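# Hang the loaded sealant gun on the curved hooks

## Task

Put the sealant gun, cartridge still fitted, onto the two curved hooks at the rear of the table so that nothing but the hooks supports it, then state that the job is finished.

## Robot and tools

Robot: two arms, left_arm and right_arm, each with a parallel two-finger gripper. In the scene frame the origin sits at table-top height halfway between the nominal arm bases; +x points out over the table, +y toward left_arm, +z up. Arm names do not match image sides. Calibrated bases: left_arm at (-0.037, +0.285, +0.046) m, right_arm at (-0.050, -0.240, +0.037) m, both almost unrotated. Every position, orientation and target in calls and results uses this scene frame.

Gripper geometry: the fingers point along the gripper's own +z and close along its own y. end_effector_position is the point between the pads, roughly 1 cm short of the fingertips. Reported poses may be off by a few centimetres, more when the arm is stretched far.

Row format (shared by execute_actions and move): 16 numbers, always for both arms, even if only one moves. First left_arm: x, y, z (metres, absolute scene-frame position of the gripper point), qw, qx, qy, qz (absolute orientation quaternion, w first), opening; then the same eight for right_arm. These are poses, not offsets. Opening runs from -1 (closed) to +1 (fully open, 0.093 m); except close to the ends, it commands the finger motor to the position that grip_measured will read.

execute_actions: actions is a list of up to 15 actions; each action is a table of up to 15 rows, one row per 1/30 s control step, the last row repeated if fewer than 15 are given. Each action's targets must lie within 0.6 m of that gripper's current position along each of the gripper's own axes, or the action is rejected for both arms; if the first action fails that check (against the latest reported state) or any action is malformed, the whole call is rejected. An empty list just reports state and images. cameras picks image sources: cam_high, cam_low, cam_left_wrist, cam_right_wrist; omitted, null or ["all"] gives all, [] gives none, an unknown name voids the call.

move: target is one 16-number row or a list of up to 15 rows. Each gripper travels in a straight line from its current Hand target toward the row's pose, rotating the short way; all arms finish together, in at least 0.5 s and at most 10 s (then they stop short). speed is the path's top speed in m/s, 0.002 to 2.9, default 0.25 (rotation capped at twice that in rad/s); one value or one per target. blend (m) rounds corners of a list; 0 means stop at each point. opening_speed (per second on the -1..+1 scale, at least 0.2) ramps the fingers. blocking=false returns after about 0.5 s while the move keeps running; a new move then takes over from the current path point. The first row's openings are sent at once; later rows' openings apply on arrival after everything is at rest. The result adds a move: line giving the ending (done, off_target, moving, held, fault…) and active limits: limits=paced means the commanded pose was clipped, limits=held means steps were withheld. An arm not named in the ending reached rest within 10 mm and 2 degrees. Neither done nor off_target tells whether something is being touched.

wait: seconds from 0 to 10; arms hold their last command, a running move continues. stop: brakes the running move (needs braking room). zoom_image: camera plus region [x0, y0, x1, y1] in pixels, at most 504x504, on that camera's latest image (images are 672x504). read_manual: returns licence text only. finished_scene: scene is the current scene's number; ends it irreversibly, so call it only after the gun hangs steadily on the hooks alone with the robot clear.

Result lines: end_effector_position and end_effector_quat_wxyz per arm; Hand target (where the arm is now being driven, possibly short of your command, so send the remainder next); Tool commands; grip_measured (motor position, +1 open, -1 closed; pads meet near -0.94, about +0.0208 per mm of held width; may read up to 0.02 high). Joint positions end with the finger opening in metres. Joint velocities say within noise when still. Joint torques include the arm's own weight; joints 1–3 wrap at ±28 N m. execute_actions results also list positions at some control steps. MOTOR HOT appears at 75 °C; at 90 °C an OVER-TEMPERATURE FAULT folds that arm away for the rest of the scene; at 100 °C it drops. Holding loads, stretched arms or pushing at unreachable poses heat motors, even while you think.

Control behaviour: each step the commanded orientation is limited to 40 degrees from the measured one. Friction and gravity can leave the gripper short, low or tilted, especially far out; small moves may not occur or may go sideways. Check pose after each move and correct tilt. To keep orientation, repeat the same quaternion rather than copying a drifted reading. An idle arm should be re-sent its exact pose from when it stopped, plus its opening; note 0 is a real opening command. Avoid paths passing near an arm's own base (shoulder posture can flip) and the wrist near the first joint's axis.

Gripping: to grip a rigid flat object firmly, command about 0.24 below the width reading; keep sending that value to hold; release with a value well above the width reading. Sending a value far below in one step causes a brief hard squeeze.

Hazards: no dropping the gun or cartridge, releasing it while moving, fast impacts, slams or hard pushes; the arms must never hit or grip each other (the clearance check does not protect grippers or wrist cameras from each other). Nothing may fall or be left off the table. Loose objects may occasionally be nudged by outside pushes. Faster moves hit harder, and targets set far past contact press harder. Scene time keeps running while you compose replies.

Each tool is called after ">>>" as a command line: name --argument value for each argument, lists and objects as JSON in quotes; but a table of rows of numbers goes row by row, as --pt "numbers of a row", without its own name.

## Session

>>> execute_actions --actions '[]'

Scene clock: 0.00 s.
left_arm: end_effector_position=(+0.3549, +0.2705, +0.1264) grip_measured=+1.000 end_effector_quat_wxyz=(+0.544, -0.025, +0.834, +0.084) | right_arm: end_effector_position=(+0.3229, -0.2676, +0.1052) grip_measured=+1.000 end_effector_quat_wxyz=(+0.534, +0.070, +0.837, -0.098)
Joint positions: left_arm=[-0.119 1.58 0.426 0.726 -0.329 -0.023 0.093] | right_arm=[0.026 1.556 0.343 0.77 0.292 0.037 0.093]
Joint velocities: within noise
Joint torques (N m): no reading
Heat: left arm: 40 °C; right arm: 45 °C.
Hand target: left_arm +0.3561, +0.2702, +0.1291; +0.547, -0.025, +0.833, +0.084 | right_arm +0.3265, -0.2674, +0.1123; +0.543, +0.071, +0.831, -0.097
Tool commands: left_gripper/opening=+1.0 right_gripper/opening=+1.0

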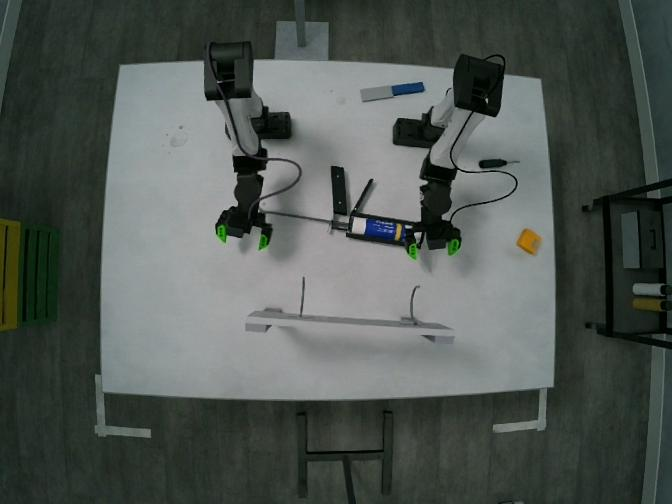

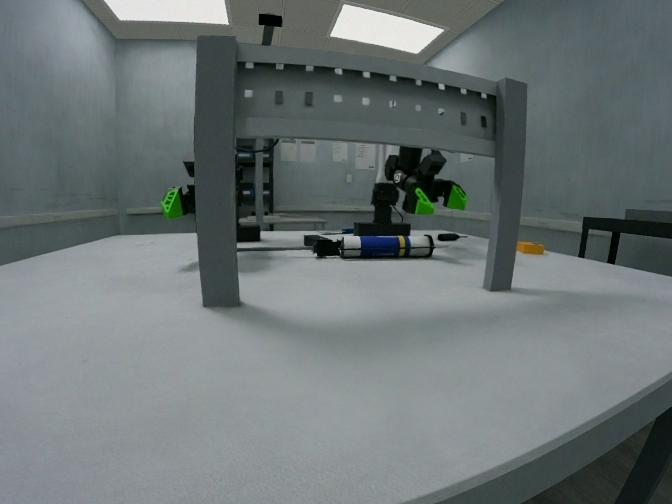

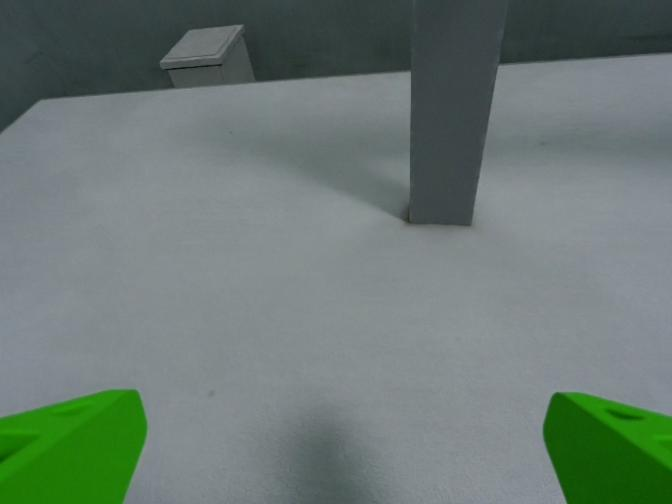

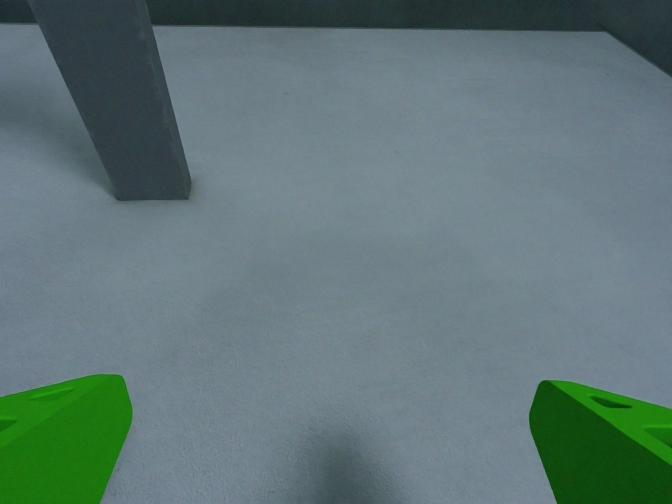

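>>> zoom_image --camera "cam_high" --region '[240, 150, 480, 350]'

>>> zoom_image --camera "cam_low" --region '[180, 20, 540, 310]'

Scaled by 2.100 from the camera's 672x504 image, which has a finer 960x720 frame.

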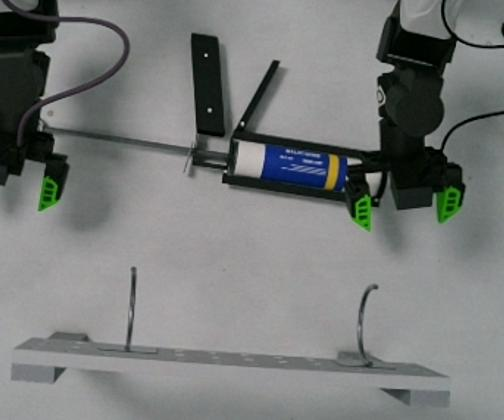

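Scaled by 1.400 from the camera's 672x504 image, which has a finer 960x720 frame.

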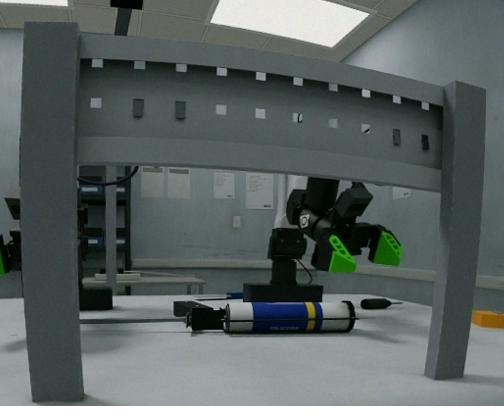

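>>> move --target '[0.25,0.29,0.35,0.707,0,0.707,0,1,0.22,-0.25,0.35,0.707,0,0.707,0,1]'

>>> zoom_image --camera "cam_high" --region '[240, 150, 480, 350]'

Scene clock: 14.20 s.
left_arm: end_effector_position=(+0.2504, +0.2898, +0.3448) grip_measured=+1.000 end_effector_quat_wxyz=(+0.705, +0.000, +0.709, +0.002) | right_arm: end_effector_position=(+0.2212, -0.2509, +0.3368) grip_measured=+1.000 end_effector_quat_wxyz=(+0.697, +0.004, +0.717, -0.003)
Joint positions: left_arm=[0.094 0.567 0.506 0.056 0.034 0.003 0.093] | right_arm=[-0.122 0.488 0.527 -0.068 -0.083 -0.001 0.093]
Joint velocities: within noise
Joint torques (N m): left_arm=[0.65 0.98 7.86 2.45 0.04 -0.02] | right_arm=[-0.29 1.13 8.68 2.21 -0.15 -0.05]
Heat: left arm: 44 °C; right arm: 47 °C.
Hand target: left_arm +0.2500, +0.2900, +0.3500; +0.707, +0.000, +0.707, +0.000 | right_arm +0.2197, -0.2500, +0.3498; +0.707, +0.000, +0.707, +0.000
Off the commanded pose: left_arm 0.005 m, 0 deg | right_arm 0.013 m, 2 deg.
move: off_target (right_arm)
camera_calibration:
cam_left_wrist: T_world_to_cam=[[0.00920961, -0.999929, 0.00752071, 0.285841], [-0.426471, -0.0107304, -0.904437, 0.462477], [0.904454, 0.00512215, -0.42654, 0.00292509], [0, 0, 0, 1]] pos_world=[0.191955, 0.290768, 0.41738]
cam_right_wrist: T_world_to_cam=[[-0.0602838, -0.998036, 0.0170138, -0.245754], [-0.473017, 0.0135536, -0.880949, 0.438508], [0.878988, -0.0611548, -0.472905, 0.0336515], [0, 0, 0, 1]] pos_world=[0.163027, -0.249157, 0.406398]

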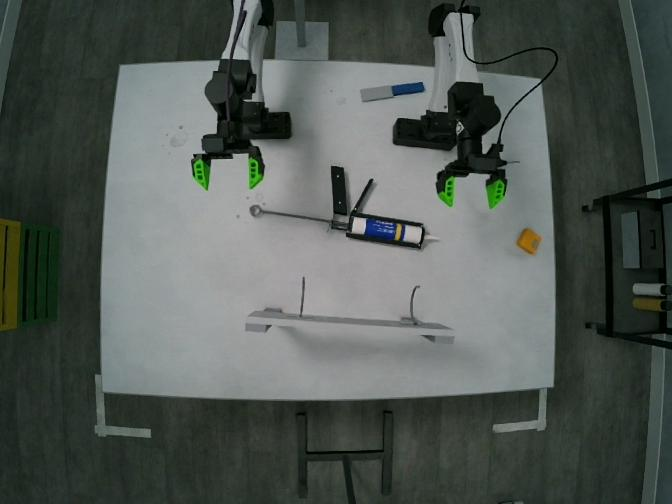

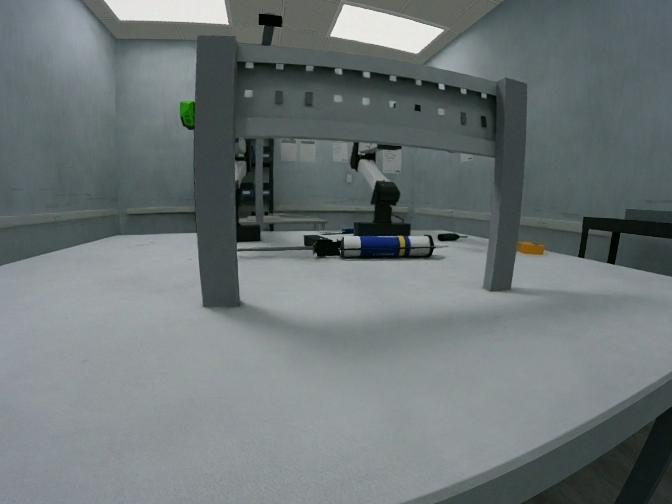

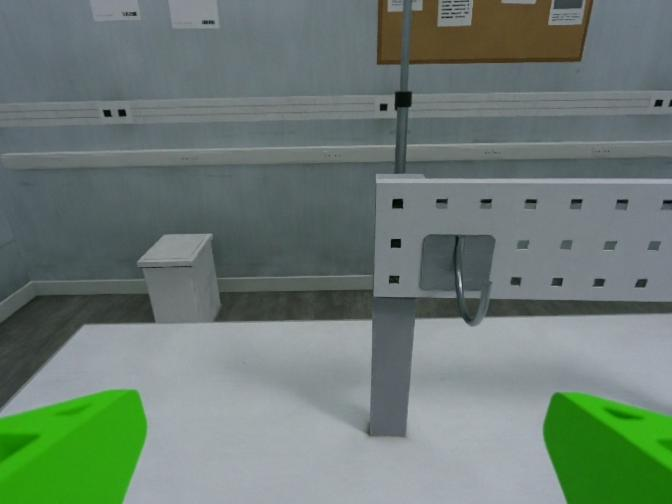

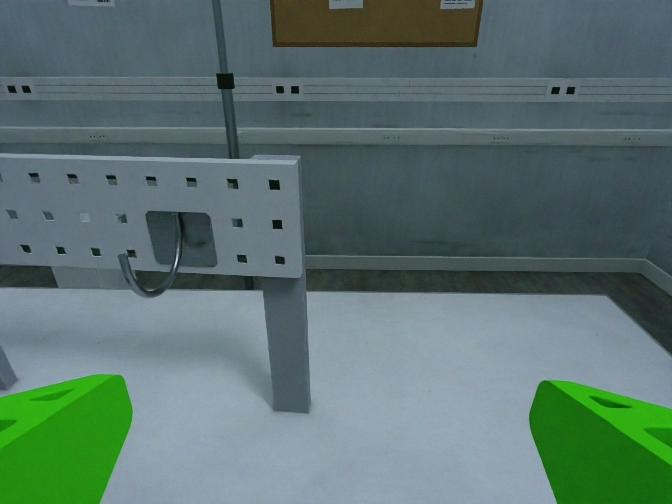

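Scaled by 2.100 from the camera's 672x504 image, which has a finer 960x720 frame.

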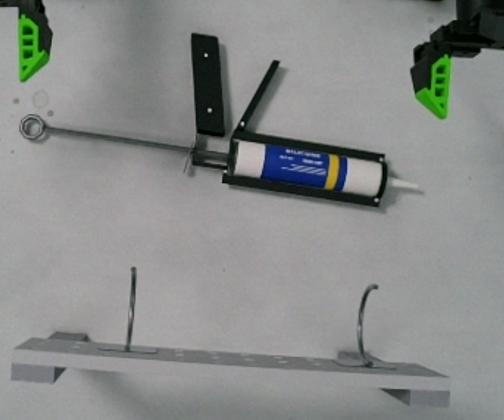

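>>> move --target '[0.25,0.17,0.30,0.707,0,0.707,0,1,0.22,-0.10,0.30,0.707,0,0.707,0,1]' --cameras '["cam_left_wrist","cam_right_wrist"]'

>>> move --target '[0.25,0.17,0.42,0.707,0,0.707,0,1,0.22,-0.10,0.42,0.707,0,0.707,0,1]' --cameras '["cam_left_wrist","cam_right_wrist"]'

Scene clock: 65.07 s.
left_arm: end_effector_position=(+0.2500, +0.1704, +0.3048) grip_measured=+1.000 end_effector_quat_wxyz=(+0.710, -0.002, +0.705, -0.006) | right_arm: end_effector_position=(+0.2206, -0.1005, +0.3031) grip_measured=+1.000 end_effector_quat_wxyz=(+0.706, -0.002, +0.708, +0.000)
Joint positions: left_arm=[-0.705 0.84 0.389 0.461 -0.756 -0.005 0.093] | right_arm=[0.907 0.877 0.44 0.43 0.935 0.003 0.093]
Joint velocities: within noise
Joint torques (N m): left_arm=[-0.5 -0.08 5.71 2.42 -0.12 0.05] | right_arm=[0.65 -0.66 5.61 2.12 0.08 -0.08]
Heat: left arm: 45 °C; right arm: 50 °C.
Hand target: left_arm +0.2500, +0.1700, +0.3000; +0.707, +0.000, +0.707, +0.000 | right_arm +0.2200, -0.1000, +0.3000; +0.707, +0.000, +0.707, +0.000
Off the commanded pose: left_arm 0.005 m, 1 deg | right_arm 0.003 m, 0 deg.
move: done
camera_calibration:
cam_left_wrist: T_world_to_cam=[[0.000629071, -0.999749, 0.0223998, 0.164389], [-0.416192, -0.0206294, -0.909043, 0.425329], [0.909276, -0.00875077, -0.416101, -0.0150917], [0, 0, 0, 1]] pos_world=[0.190638, 0.17299, 0.37668]
cam_right_wrist: T_world_to_cam=[[-0.0497504, -0.998583, 0.0188696, -0.0980525], [-0.451025, 0.00560565, -0.892494, 0.404369], [0.891124, -0.0529126, -0.450665, 0.0188347], [0, 0, 0, 1]] pos_world=[0.160718, -0.0991838, 0.371235]
Images, in order (width x height): cam_left_wrist 672x504, cam_right_wrist 672x504.

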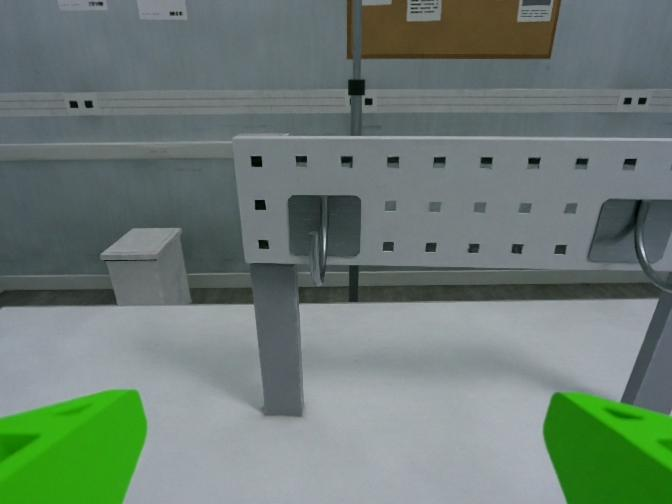

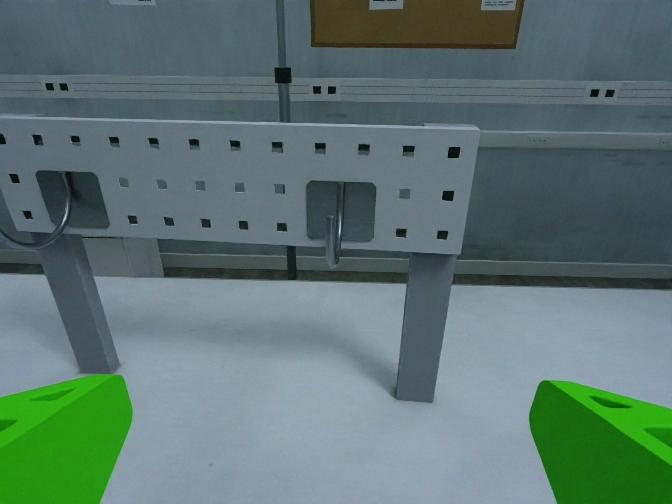

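Scene clock: 66.53 s.
left_arm: end_effector_position=(+0.2500, +0.1709, +0.4149) grip_measured=+1.000 end_effector_quat_wxyz=(+0.706, +0.005, +0.708, +0.003) | right_arm: end_effector_position=(+0.2211, -0.1004, +0.4080) grip_measured=+1.000 end_effector_quat_wxyz=(+0.701, -0.013, +0.712, -0.014)
Joint positions: left_arm=[-0.705 0.846 0.84 0.003 -0.759 0.009 0.093] | right_arm=[0.907 0.889 0.878 -0.015 0.938 -0.016 0.093]
Joint velocities: within noise
Joint torques (N m): left_arm=[-0.5 -0.16 8.01 2.27 -0.09 -0.08] | right_arm=[0.72 -0.91 8.87 1.89 0.06 0.1]
Heat: left arm: 45 °C; right arm: 50 °C.
Hand target: left_arm +0.2499, +0.1701, +0.4200; +0.707, +0.000, +0.707, +0.000 | right_arm +0.2199, -0.1002, +0.4198; +0.707, +0.000, +0.707, +0.000
Off the commanded pose: left_arm 0.005 m, 1 deg | right_arm 0.012 m, 2 deg.
move: off_target (right_arm)
camera_calibration:
cam_left_wrist: T_world_to_cam=[[0.00344787, -0.999994, -0.000160339, 0.171069], [-0.424111, -0.00131708, -0.905609, 0.52276], [0.905604, 0.00319042, -0.424113, 0.0328687], [0, 0, 0, 1]] pos_world=[0.191352, 0.171651, 0.487384]
cam_right_wrist: T_world_to_cam=[[-0.0525285, -0.997111, 0.0548743, -0.113858], [-0.461621, -0.0244816, -0.886739, 0.495248], [0.885521, -0.0719103, -0.459001, 0.0684529], [0, 0, 0, 1]] pos_world=[0.16202, -0.0964822, 0.476824]
Images, in order (width x height): cam_left_wrist 672x504, cam_right_wrist 672x504.

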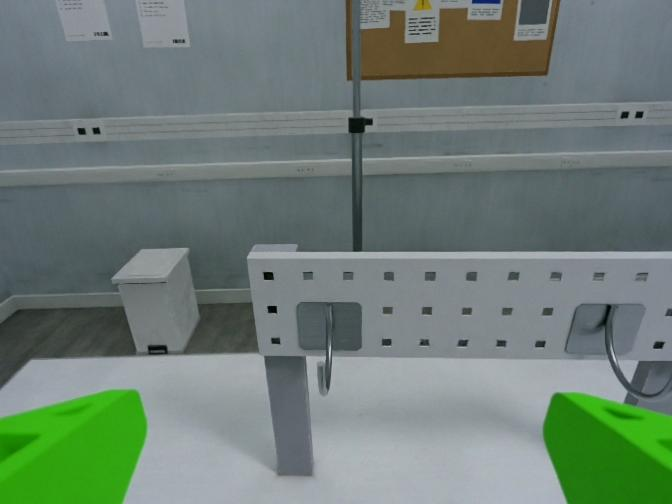

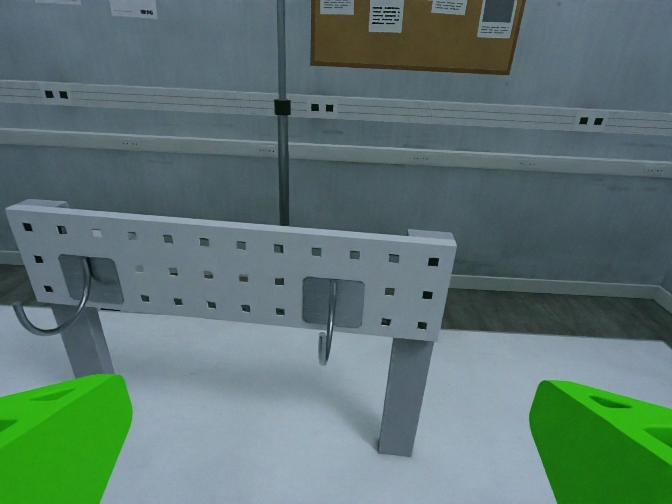

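>>> move --target '[0.25,0.12,0.22,0,-0.6547,0.7558,0,1,0.2,-0.3,0.3,0.707,0,0.707,0,1]'

>>> zoom_image --camera "cam_high" --region '[240, 150, 480, 350]'

Scene clock: 123.87 s.
left_arm: end_effector_position=(+0.2483, +0.1214, +0.2234) grip_measured=+1.000 end_effector_quat_wxyz=(+0.007, -0.650, +0.760, -0.006) | right_arm: end_effector_position=(+0.1986, -0.2993, +0.3003) grip_measured=+1.000 end_effector_quat_wxyz=(+0.704, +0.003, +0.710, -0.002)
Joint positions: left_arm=[-0.467 1.792 1.748 -1.511 -0.009 -1.938 0.093] | right_arm=[-0.658 0.405 0.356 0.039 -0.621 -0.005 0.093]
Joint velocities: within noise
Joint torques (N m): left_arm=[0.39 -6.86 6.2 0.48 0.07 -0.07] | right_arm=[-0.31 2.5 6 2.34 -0.14 -0.03]
Heat: left arm: 46 °C; right arm: 47 °C.
Hand target: left_arm +0.2499, +0.1200, +0.2200; +0.000, -0.655, +0.756, +0.000 | right_arm +0.1999, -0.2999, +0.2999; +0.707, +0.000, +0.707, +0.000
Off the commanded pose: left_arm 0.004 m, 1 deg | right_arm 0.002 m, 1 deg.
move: done
camera_calibration:
cam_left_wrist: T_world_to_cam=[[0.989342, -0.145195, 0.0109843, -0.229442], [-0.136345, -0.897279, 0.419882, 0.0897409], [-0.0511087, -0.416905, -0.907512, 0.34998], [0, 0, 0, 1]] pos_world=[0.25712, 0.193117, 0.282451]
cam_right_wrist: T_world_to_cam=[[-0.0591099, -0.998121, 0.0161263, -0.294736], [-0.454587, 0.0125318, -0.890614, 0.395297], [0.888739, -0.0599749, -0.454473, 0.0262691], [0, 0, 0, 1]] pos_world=[0.138928, -0.297561, 0.368748]

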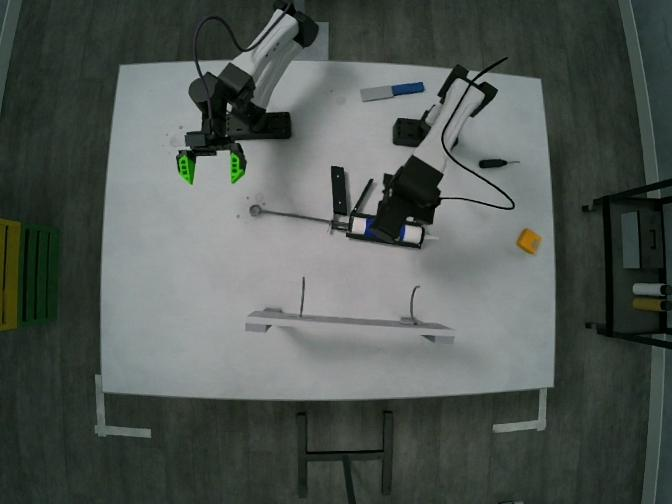

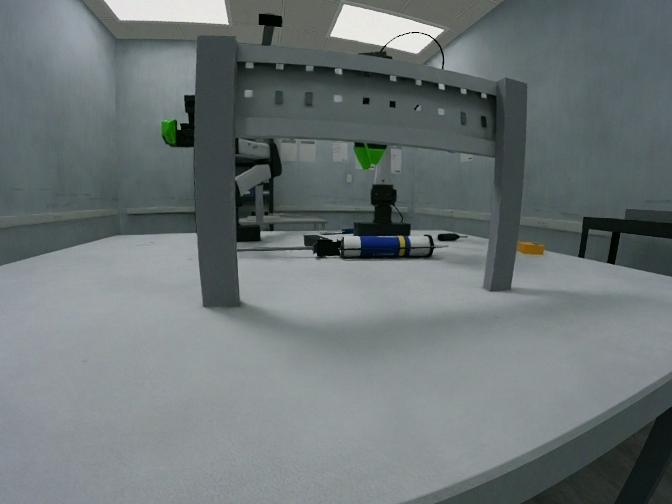

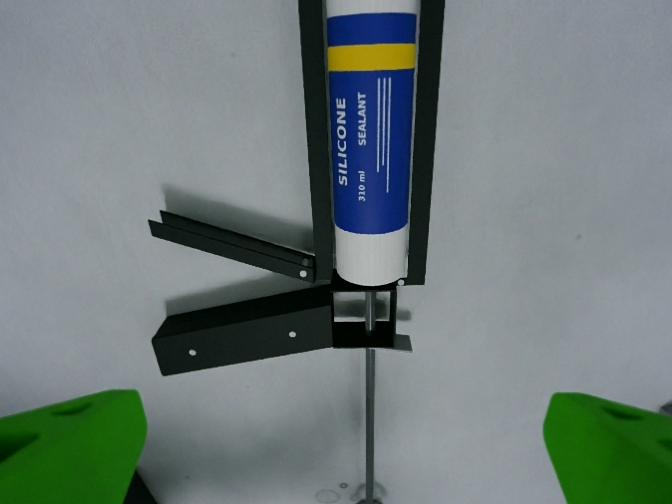

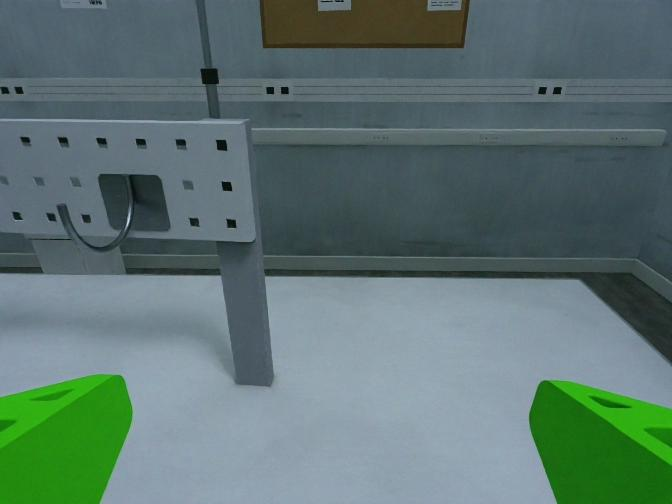

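Scaled by 2.100 from the camera's 672x504 image, which has a finer 960x720 frame.

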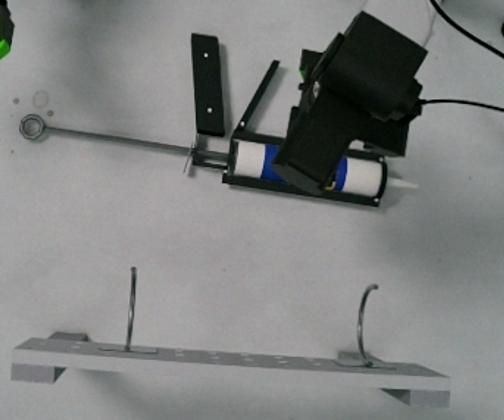

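>>> move --pt "0.275 0.125 0.10 0 -0.6547 0.7558 0 1 0.2 -0.3 0.3 0.707 0 0.707 0 1" --cameras '["cam_left_wrist","cam_low"]'

Scene clock: 147.27 s.
left_arm: end_effector_position=(+0.2746, +0.1252, +0.1063) grip_measured=+1.000 end_effector_quat_wxyz=(-0.006, +0.657, -0.754, +0.004) | right_arm: end_effector_position=(+0.1986, -0.2991, +0.3006) grip_measured=+1.000 end_effector_quat_wxyz=(+0.705, +0.003, +0.710, -0.002)
Joint positions: left_arm=[-0.42 1.891 1.406 -1.075 -0.008 -1.91 0.093] | right_arm=[-0.658 0.405 0.356 0.041 -0.622 -0.004 0.093]
Joint velocities: within noise
Joint torques (N m): left_arm=[0.47 -8.27 4.98 0.58 0.05 0.08] | right_arm=[-0.24 2.55 6.02 2.32 -0.13 -0.03]
Heat: left arm: 43 °C; right arm: 49 °C.
Hand target: left_arm +0.2749, +0.1251, +0.1001; +0.000, -0.655, +0.756, +0.000 | right_arm +0.1999, -0.3000, +0.2999; +0.707, +0.000, +0.707, +0.000
Off the commanded pose: left_arm 0.006 m, 1 deg | right_arm 0.002 m, 1 deg.
move: done
camera_calibration:
cam_left_wrist: T_world_to_cam=[[0.991906, -0.126776, 0.0070623, -0.25619], [-0.118054, -0.90033, 0.418892, 0.141439], [-0.0467469, -0.416335, -0.908009, 0.245364], [0, 0, 0, 1]] pos_world=[0.282284, 0.197016, 0.165354]
Images, in order (width x height): cam_low 672x504, cam_left_wrist 672x504.

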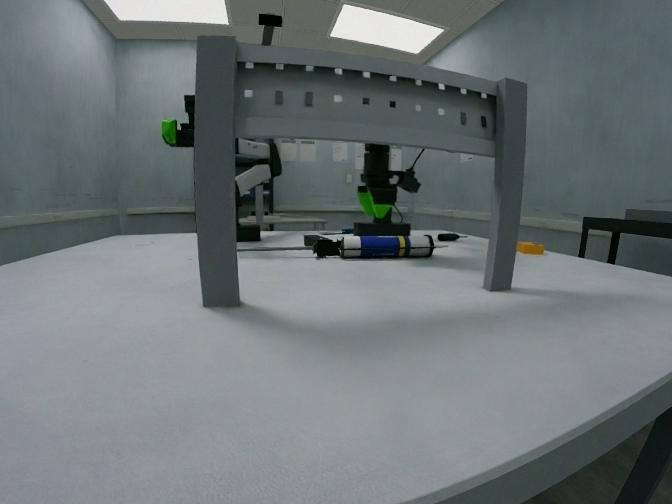

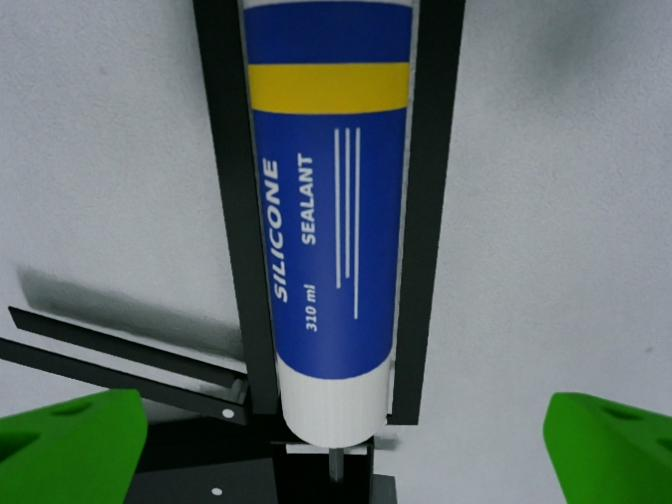

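>>> move --pt "0.276 0.137 0.019 0 -0.6547 0.7558 0 1 0.2 -0.3 0.3 0.707 0 0.707 0 1" --speed 0.12 --cameras '["cam_left_wrist","cam_low"]'

>>> zoom_image --camera "cam_low" --region '[280, 140, 480, 290]'

Scene clock: 160.27 s.
left_arm: end_effector_position=(+0.2776, +0.1357, +0.0266) grip_measured=+1.000 end_effector_quat_wxyz=(-0.007, +0.656, -0.754, +0.006) | right_arm: end_effector_position=(+0.1986, -0.2991, +0.3006) grip_measured=+1.000 end_effector_quat_wxyz=(+0.705, +0.002, +0.710, -0.002)
Joint positions: left_arm=[-0.389 1.996 1.211 -0.77 -0.008 -1.878 0.093] | right_arm=[-0.658 0.405 0.356 0.041 -0.622 -0.004 0.093]
Joint velocities: within noise
Joint torques (N m): left_arm=[0.57 -8.31 4.4 0.64 0.04 0.1] | right_arm=[-0.31 2.45 6 2.33 -0.12 -0.03]
Heat: left arm: 42 °C; right arm: 50 °C.
Hand target: left_arm +0.2758, +0.1371, +0.0191; +0.000, -0.655, +0.756, +0.000 | right_arm +0.1999, -0.3000, +0.2999; +0.707, +0.000, +0.707, +0.000
Off the commanded pose: left_arm 0.008 m, 1 deg | right_arm 0.002 m, 1 deg.
move: done
camera_calibration:
cam_left_wrist: T_world_to_cam=[[0.991731, -0.127843, 0.0111717, -0.257145], [-0.120672, -0.899386, 0.420171, 0.185141], [-0.0436684, -0.418045, -0.907376, 0.176959], [0, 0, 0, 1]] pos_world=[0.285088, 0.207615, 0.0856502]
Images, in order (width x height): cam_low 672x504, cam_left_wrist 672x504.

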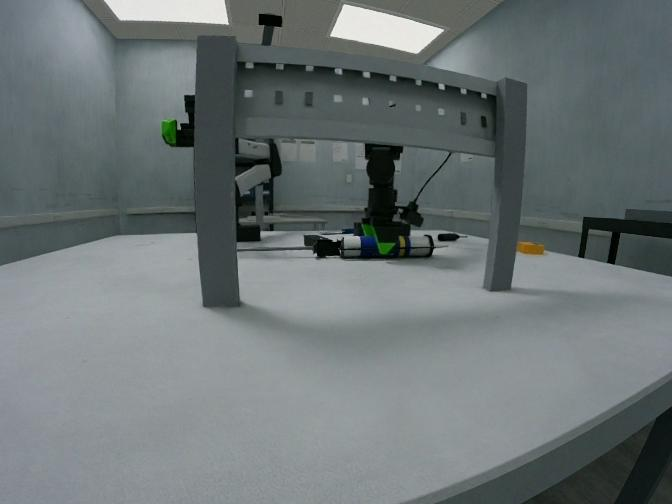

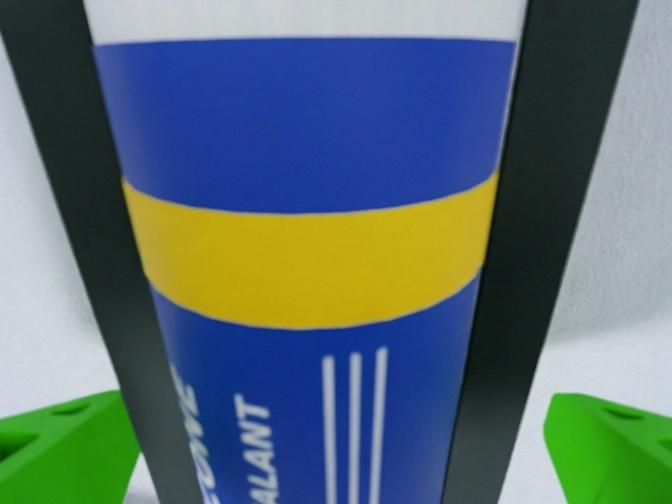

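Scaled by 2.520 from the camera's 672x504 image, which has a finer 960x720 frame.

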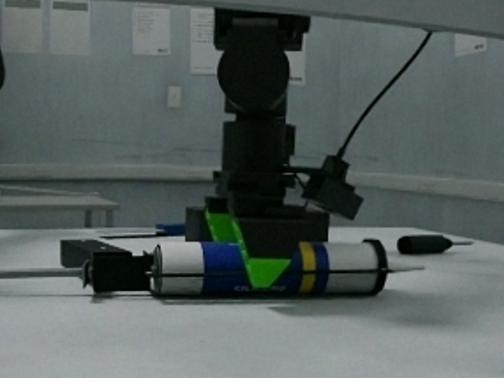

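>>> move --pt "0.275 0.138 0.014 0 -0.6547 0.7558 0 0.3 0.2 -0.3 0.3 0.707 0 0.707 0 1" --opening_speed 0.6 --cameras '["cam_left_wrist","cam_low"]'

>>> zoom_image --camera "cam_low" --region '[280, 140, 480, 290]'

Scene clock: 167.20 s.
left_arm: end_effector_position=(+0.2740, +0.1365, +0.0242) grip_measured=+0.592 end_effector_quat_wxyz=(-0.003, +0.656, -0.755, +0.003) | right_arm: end_effector_position=(+0.1986, -0.2991, +0.3006) grip_measured=+1.000 end_effector_quat_wxyz=(+0.705, +0.003, +0.710, -0.002)
Joint positions: left_arm=[-0.389 1.996 1.2 -0.768 -0.003 -1.877 0.074] | right_arm=[-0.658 0.405 0.356 0.041 -0.622 -0.004 0.093]
Joint velocities: within noise
Joint torques (N m): left_arm=[0.65 -7.62 4.16 0.77 -0.01 0.11] | right_arm=[-0.29 2.55 5.98 2.35 -0.12 -0.04]
Heat: left arm: 42 °C; right arm: 50 °C.
Hand target: left_arm +0.2747, +0.1381, +0.0143; +0.000, -0.655, +0.756, +0.000 | right_arm +0.1999, -0.3000, +0.2999; +0.707, +0.000, +0.707, +0.000
Off the commanded pose: left_arm 0.010 m, 1 deg | right_arm 0.002 m, 1 deg.
move: done
camera_calibration:
cam_left_wrist: T_world_to_cam=[[0.99173, -0.128335, 0.00158123, -0.253234], [-0.117006, -0.898986, 0.422059, 0.185327], [-0.0527432, -0.418753, -0.906567, 0.177448], [0, 0, 0, 1]] pos_world=[0.282183, 0.208415, 0.0830498]
Images, in order (width x height): cam_low 672x504, cam_left_wrist 672x504.

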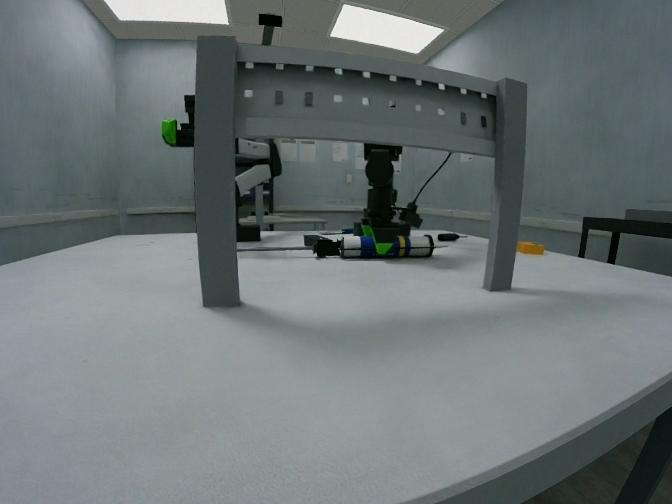

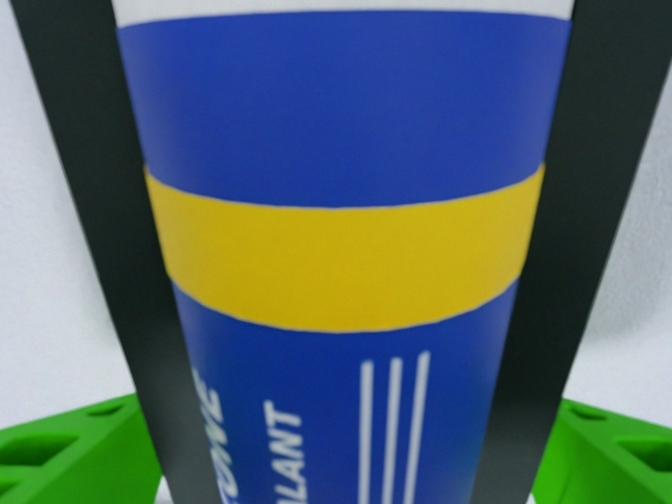

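Scaled by 2.520 from the camera's 672x504 image, which has a finer 960x720 frame.

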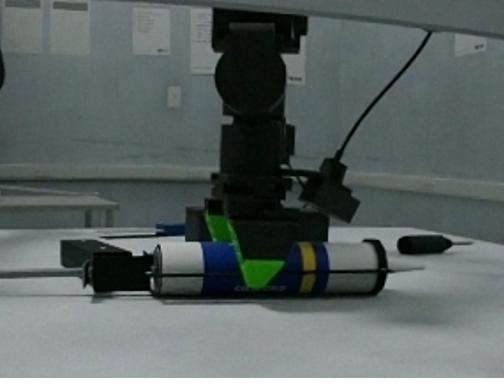

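>>> move --pt "0.275 0.138 0.014 0 -0.6547 0.7558 0 0.25 0.2 -0.3 0.3 0.707 0 0.707 0 1" --pt "0.275 0.138 0.15 0 -0.6547 0.7558 0 0.25 0.2 -0.3 0.3 0.707 0 0.707 0 1" --speed 0.12

Scene clock: 174.17 s.
left_arm: end_effector_position=(+0.2719, +0.1422, +0.1138) grip_measured=+0.581 end_effector_quat_wxyz=(+0.002, +0.654, -0.755, -0.040) | right_arm: end_effector_position=(+0.1986, -0.2990, +0.3006) grip_measured=+1.000 end_effector_quat_wxyz=(+0.705, +0.002, +0.710, -0.001)
Joint positions: left_arm=[-0.389 1.925 1.48 -1.201 -0.028 -1.874 0.073] | right_arm=[-0.658 0.405 0.356 0.041 -0.623 -0.004 0.093]
Joint velocities: within noise
Joint torques (N m): left_arm=[0.69 -17.28 8.31 -0.11 0.26 0.09] | right_arm=[-0.27 2.51 6.01 2.33 -0.13 -0.03]
Heat: left arm: 42 °C; right arm: 50 °C.
Hand target: left_arm +0.2741, +0.1386, +0.1483; +0.001, -0.654, +0.756, +0.000 | right_arm +0.1999, -0.2999, +0.2999; +0.707, +0.000, +0.707, +0.000
Off the commanded pose: left_arm 0.037 m, 5 deg | right_arm 0.002 m, 1 deg.
move: off_target (left_arm)
camera_calibration:
cam_left_wrist: T_world_to_cam=[[0.989103, -0.130215, -0.0687024, -0.241551], [-0.0951935, -0.921606, 0.376272, 0.154841], [-0.112313, -0.365632, -0.923958, 0.271572], [0, 0, 0, 1]] pos_world=[0.284159, 0.210544, 0.176064]
cam_right_wrist: T_world_to_cam=[[-0.0572448, -0.998238, 0.0156015, -0.294745], [-0.453817, 0.0120988, -0.891013, 0.395382], [0.889254, -0.058086, -0.453711, 0.0265757], [0, 0, 0, 1]] pos_world=[0.138926, -0.297465, 0.368947]

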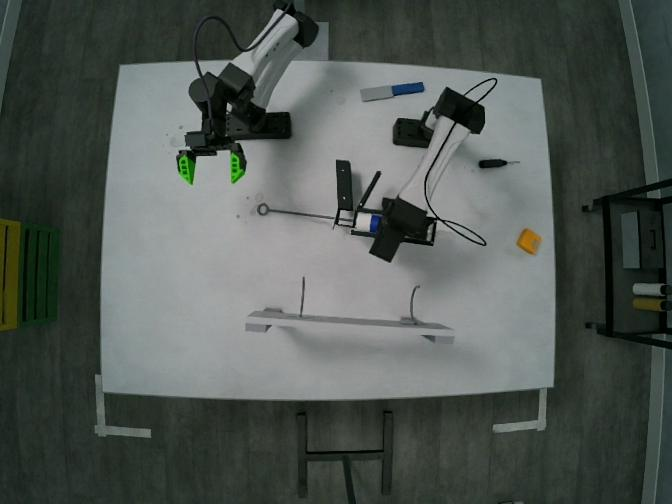

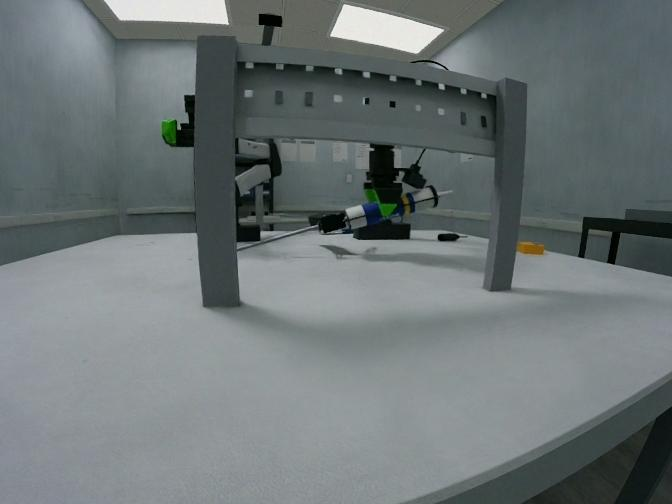

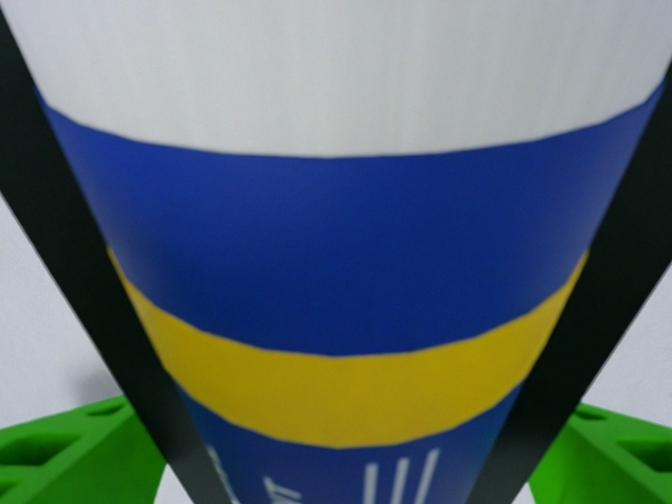

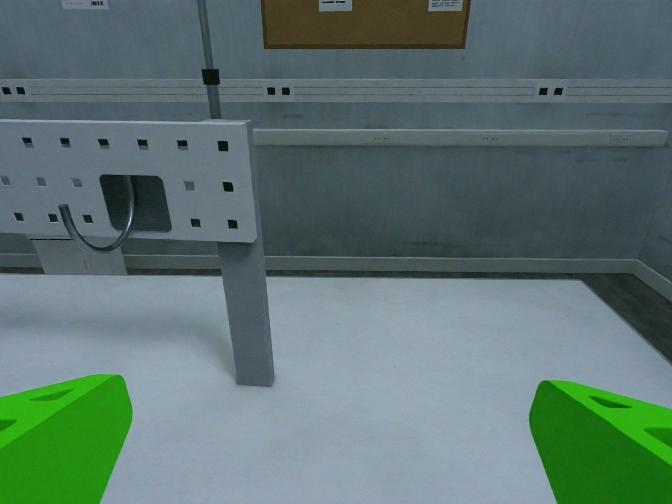

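>>> move --pt "0.275 0.138 0.01 0 -0.6547 0.7558 0 0.25 0.2 -0.3 0.3 0.707 0 0.707 0 1" --speed 0.08 --cameras '["cam_low"]'

>>> move --pt "0.275 0.138 0.014 0 -0.6547 0.7558 0 1 0.2 -0.3 0.3 0.707 0 0.707 0 1" --pt "0.275 0.138 0.1 0 -0.6547 0.7558 0 1 0.2 -0.3 0.3 0.707 0 0.707 0 1" --pt "0.286 0.205 0.1 0 -0.6547 0.7558 0 1 0.23 -0.21 0.17 0 0.7558 0.6547 0 1" --opening_speed 1

Scene clock: 205.33 s.
left_arm: end_effector_position=(+0.2713, +0.1360, +0.0241) grip_measured=+0.580 end_effector_quat_wxyz=(+0.010, +0.655, -0.756, +0.004) | right_arm: end_effector_position=(+0.1986, -0.2990, +0.3006) grip_measured=+1.000 end_effector_quat_wxyz=(+0.705, +0.002, +0.710, -0.001)
Joint positions: left_arm=[-0.382 1.995 1.197 -0.774 0.022 -1.867 0.073] | right_arm=[-0.658 0.405 0.356 0.041 -0.623 -0.004 0.093]
Joint velocities: within noise
Joint torques (N m): left_arm=[0.02 -6.8 3.85 0.96 -0.29 0] | right_arm=[-0.32 2.54 6.05 2.32 -0.11 -0.03]
Heat: left arm: 55 °C; right arm: 50 °C.
Hand target: left_arm +0.2744, +0.1381, +0.0106; +0.000, -0.655, +0.756, +0.000 | right_arm +0.1999, -0.3000, +0.2999; +0.707, +0.000, +0.707, +0.000
Off the commanded pose: left_arm 0.015 m, 1 deg | right_arm 0.002 m, 1 deg.
move: off_target (left_arm)
Images, in order (width x height): cam_low 672x504.

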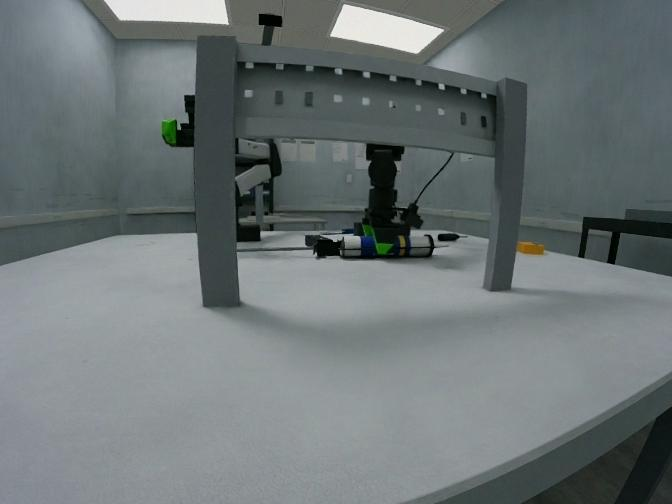

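Scene clock: 211.93 s.
left_arm: end_effector_position=(+0.2847, +0.2018, +0.0890) grip_measured=+1.000 end_effector_quat_wxyz=(+0.014, +0.656, -0.754, -0.011) | right_arm: end_effector_position=(+0.2250, -0.2105, +0.1645) grip_measured=+1.000 end_effector_quat_wxyz=(+0.000, +0.749, +0.662, -0.007)
Joint positions: left_arm=[-0.191 1.884 1.325 -1.046 0.01 -1.68 0.093] | right_arm=[0.082 1.598 1.328 -1.313 0.009 1.807 0.093]
Joint velocities: within noise
Joint torques (N m): left_arm=[0.53 -13.49 4.49 0.45 -0.16 0.08] | right_arm=[-0.17 -5.7 7.82 0.16 -0.06 0.1]
Heat: left arm: 55 °C; right arm: 49 °C.
Hand target: left_arm +0.2860, +0.2050, +0.0998; +0.000, -0.655, +0.756, +0.000 | right_arm +0.2299, -0.2100, +0.1700; +0.000, +0.756, +0.655, +0.000
Off the commanded pose: left_arm 0.012 m, 2 deg | right_arm 0.007 m, 1 deg.
move: off_target (left_arm)
camera_calibration:
cam_left_wrist: T_world_to_cam=[[0.990988, -0.127403, -0.0413721, -0.251723], [-0.0977341, -0.898905, 0.427104, 0.211932], [-0.091604, -0.419211, -0.903256, 0.274989], [0, 0, 0, 1]] pos_world=[0.295358, 0.273715, 0.147455]
cam_right_wrist: T_world_to_cam=[[-0.992349, 0.107291, 0.0610911, 0.232979], [0.12324, 0.890621, 0.437729, 0.121458], [-0.0074447, 0.441909, -0.897029, 0.326483], [0, 0, 0, 1]] pos_world=[0.218659, -0.277445, 0.225466]

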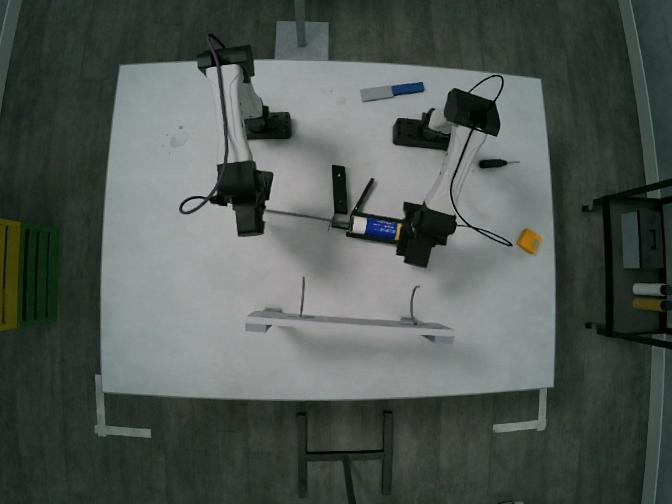

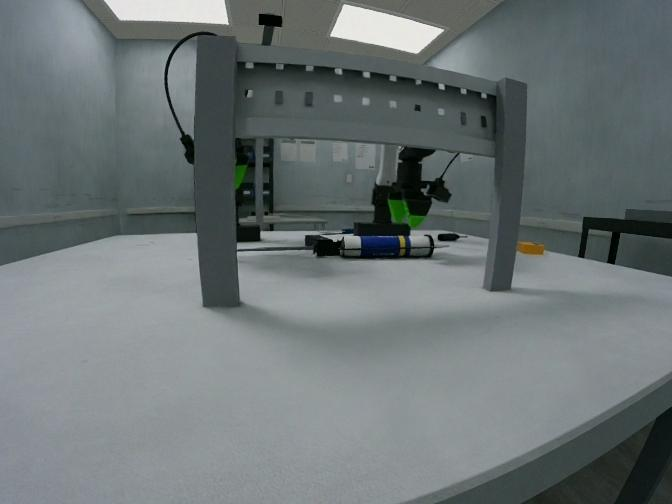

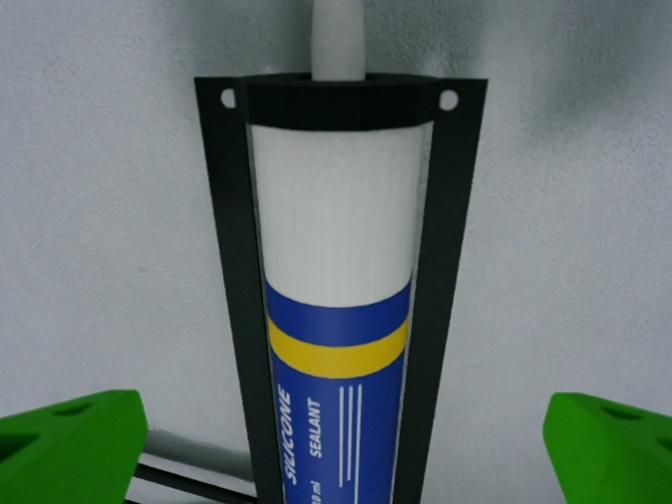

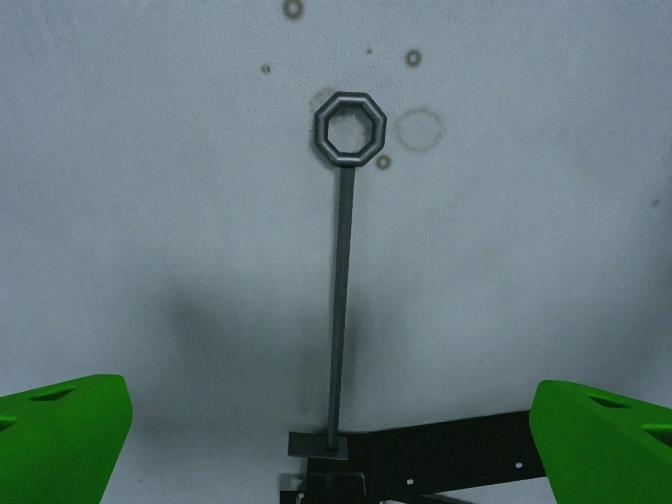

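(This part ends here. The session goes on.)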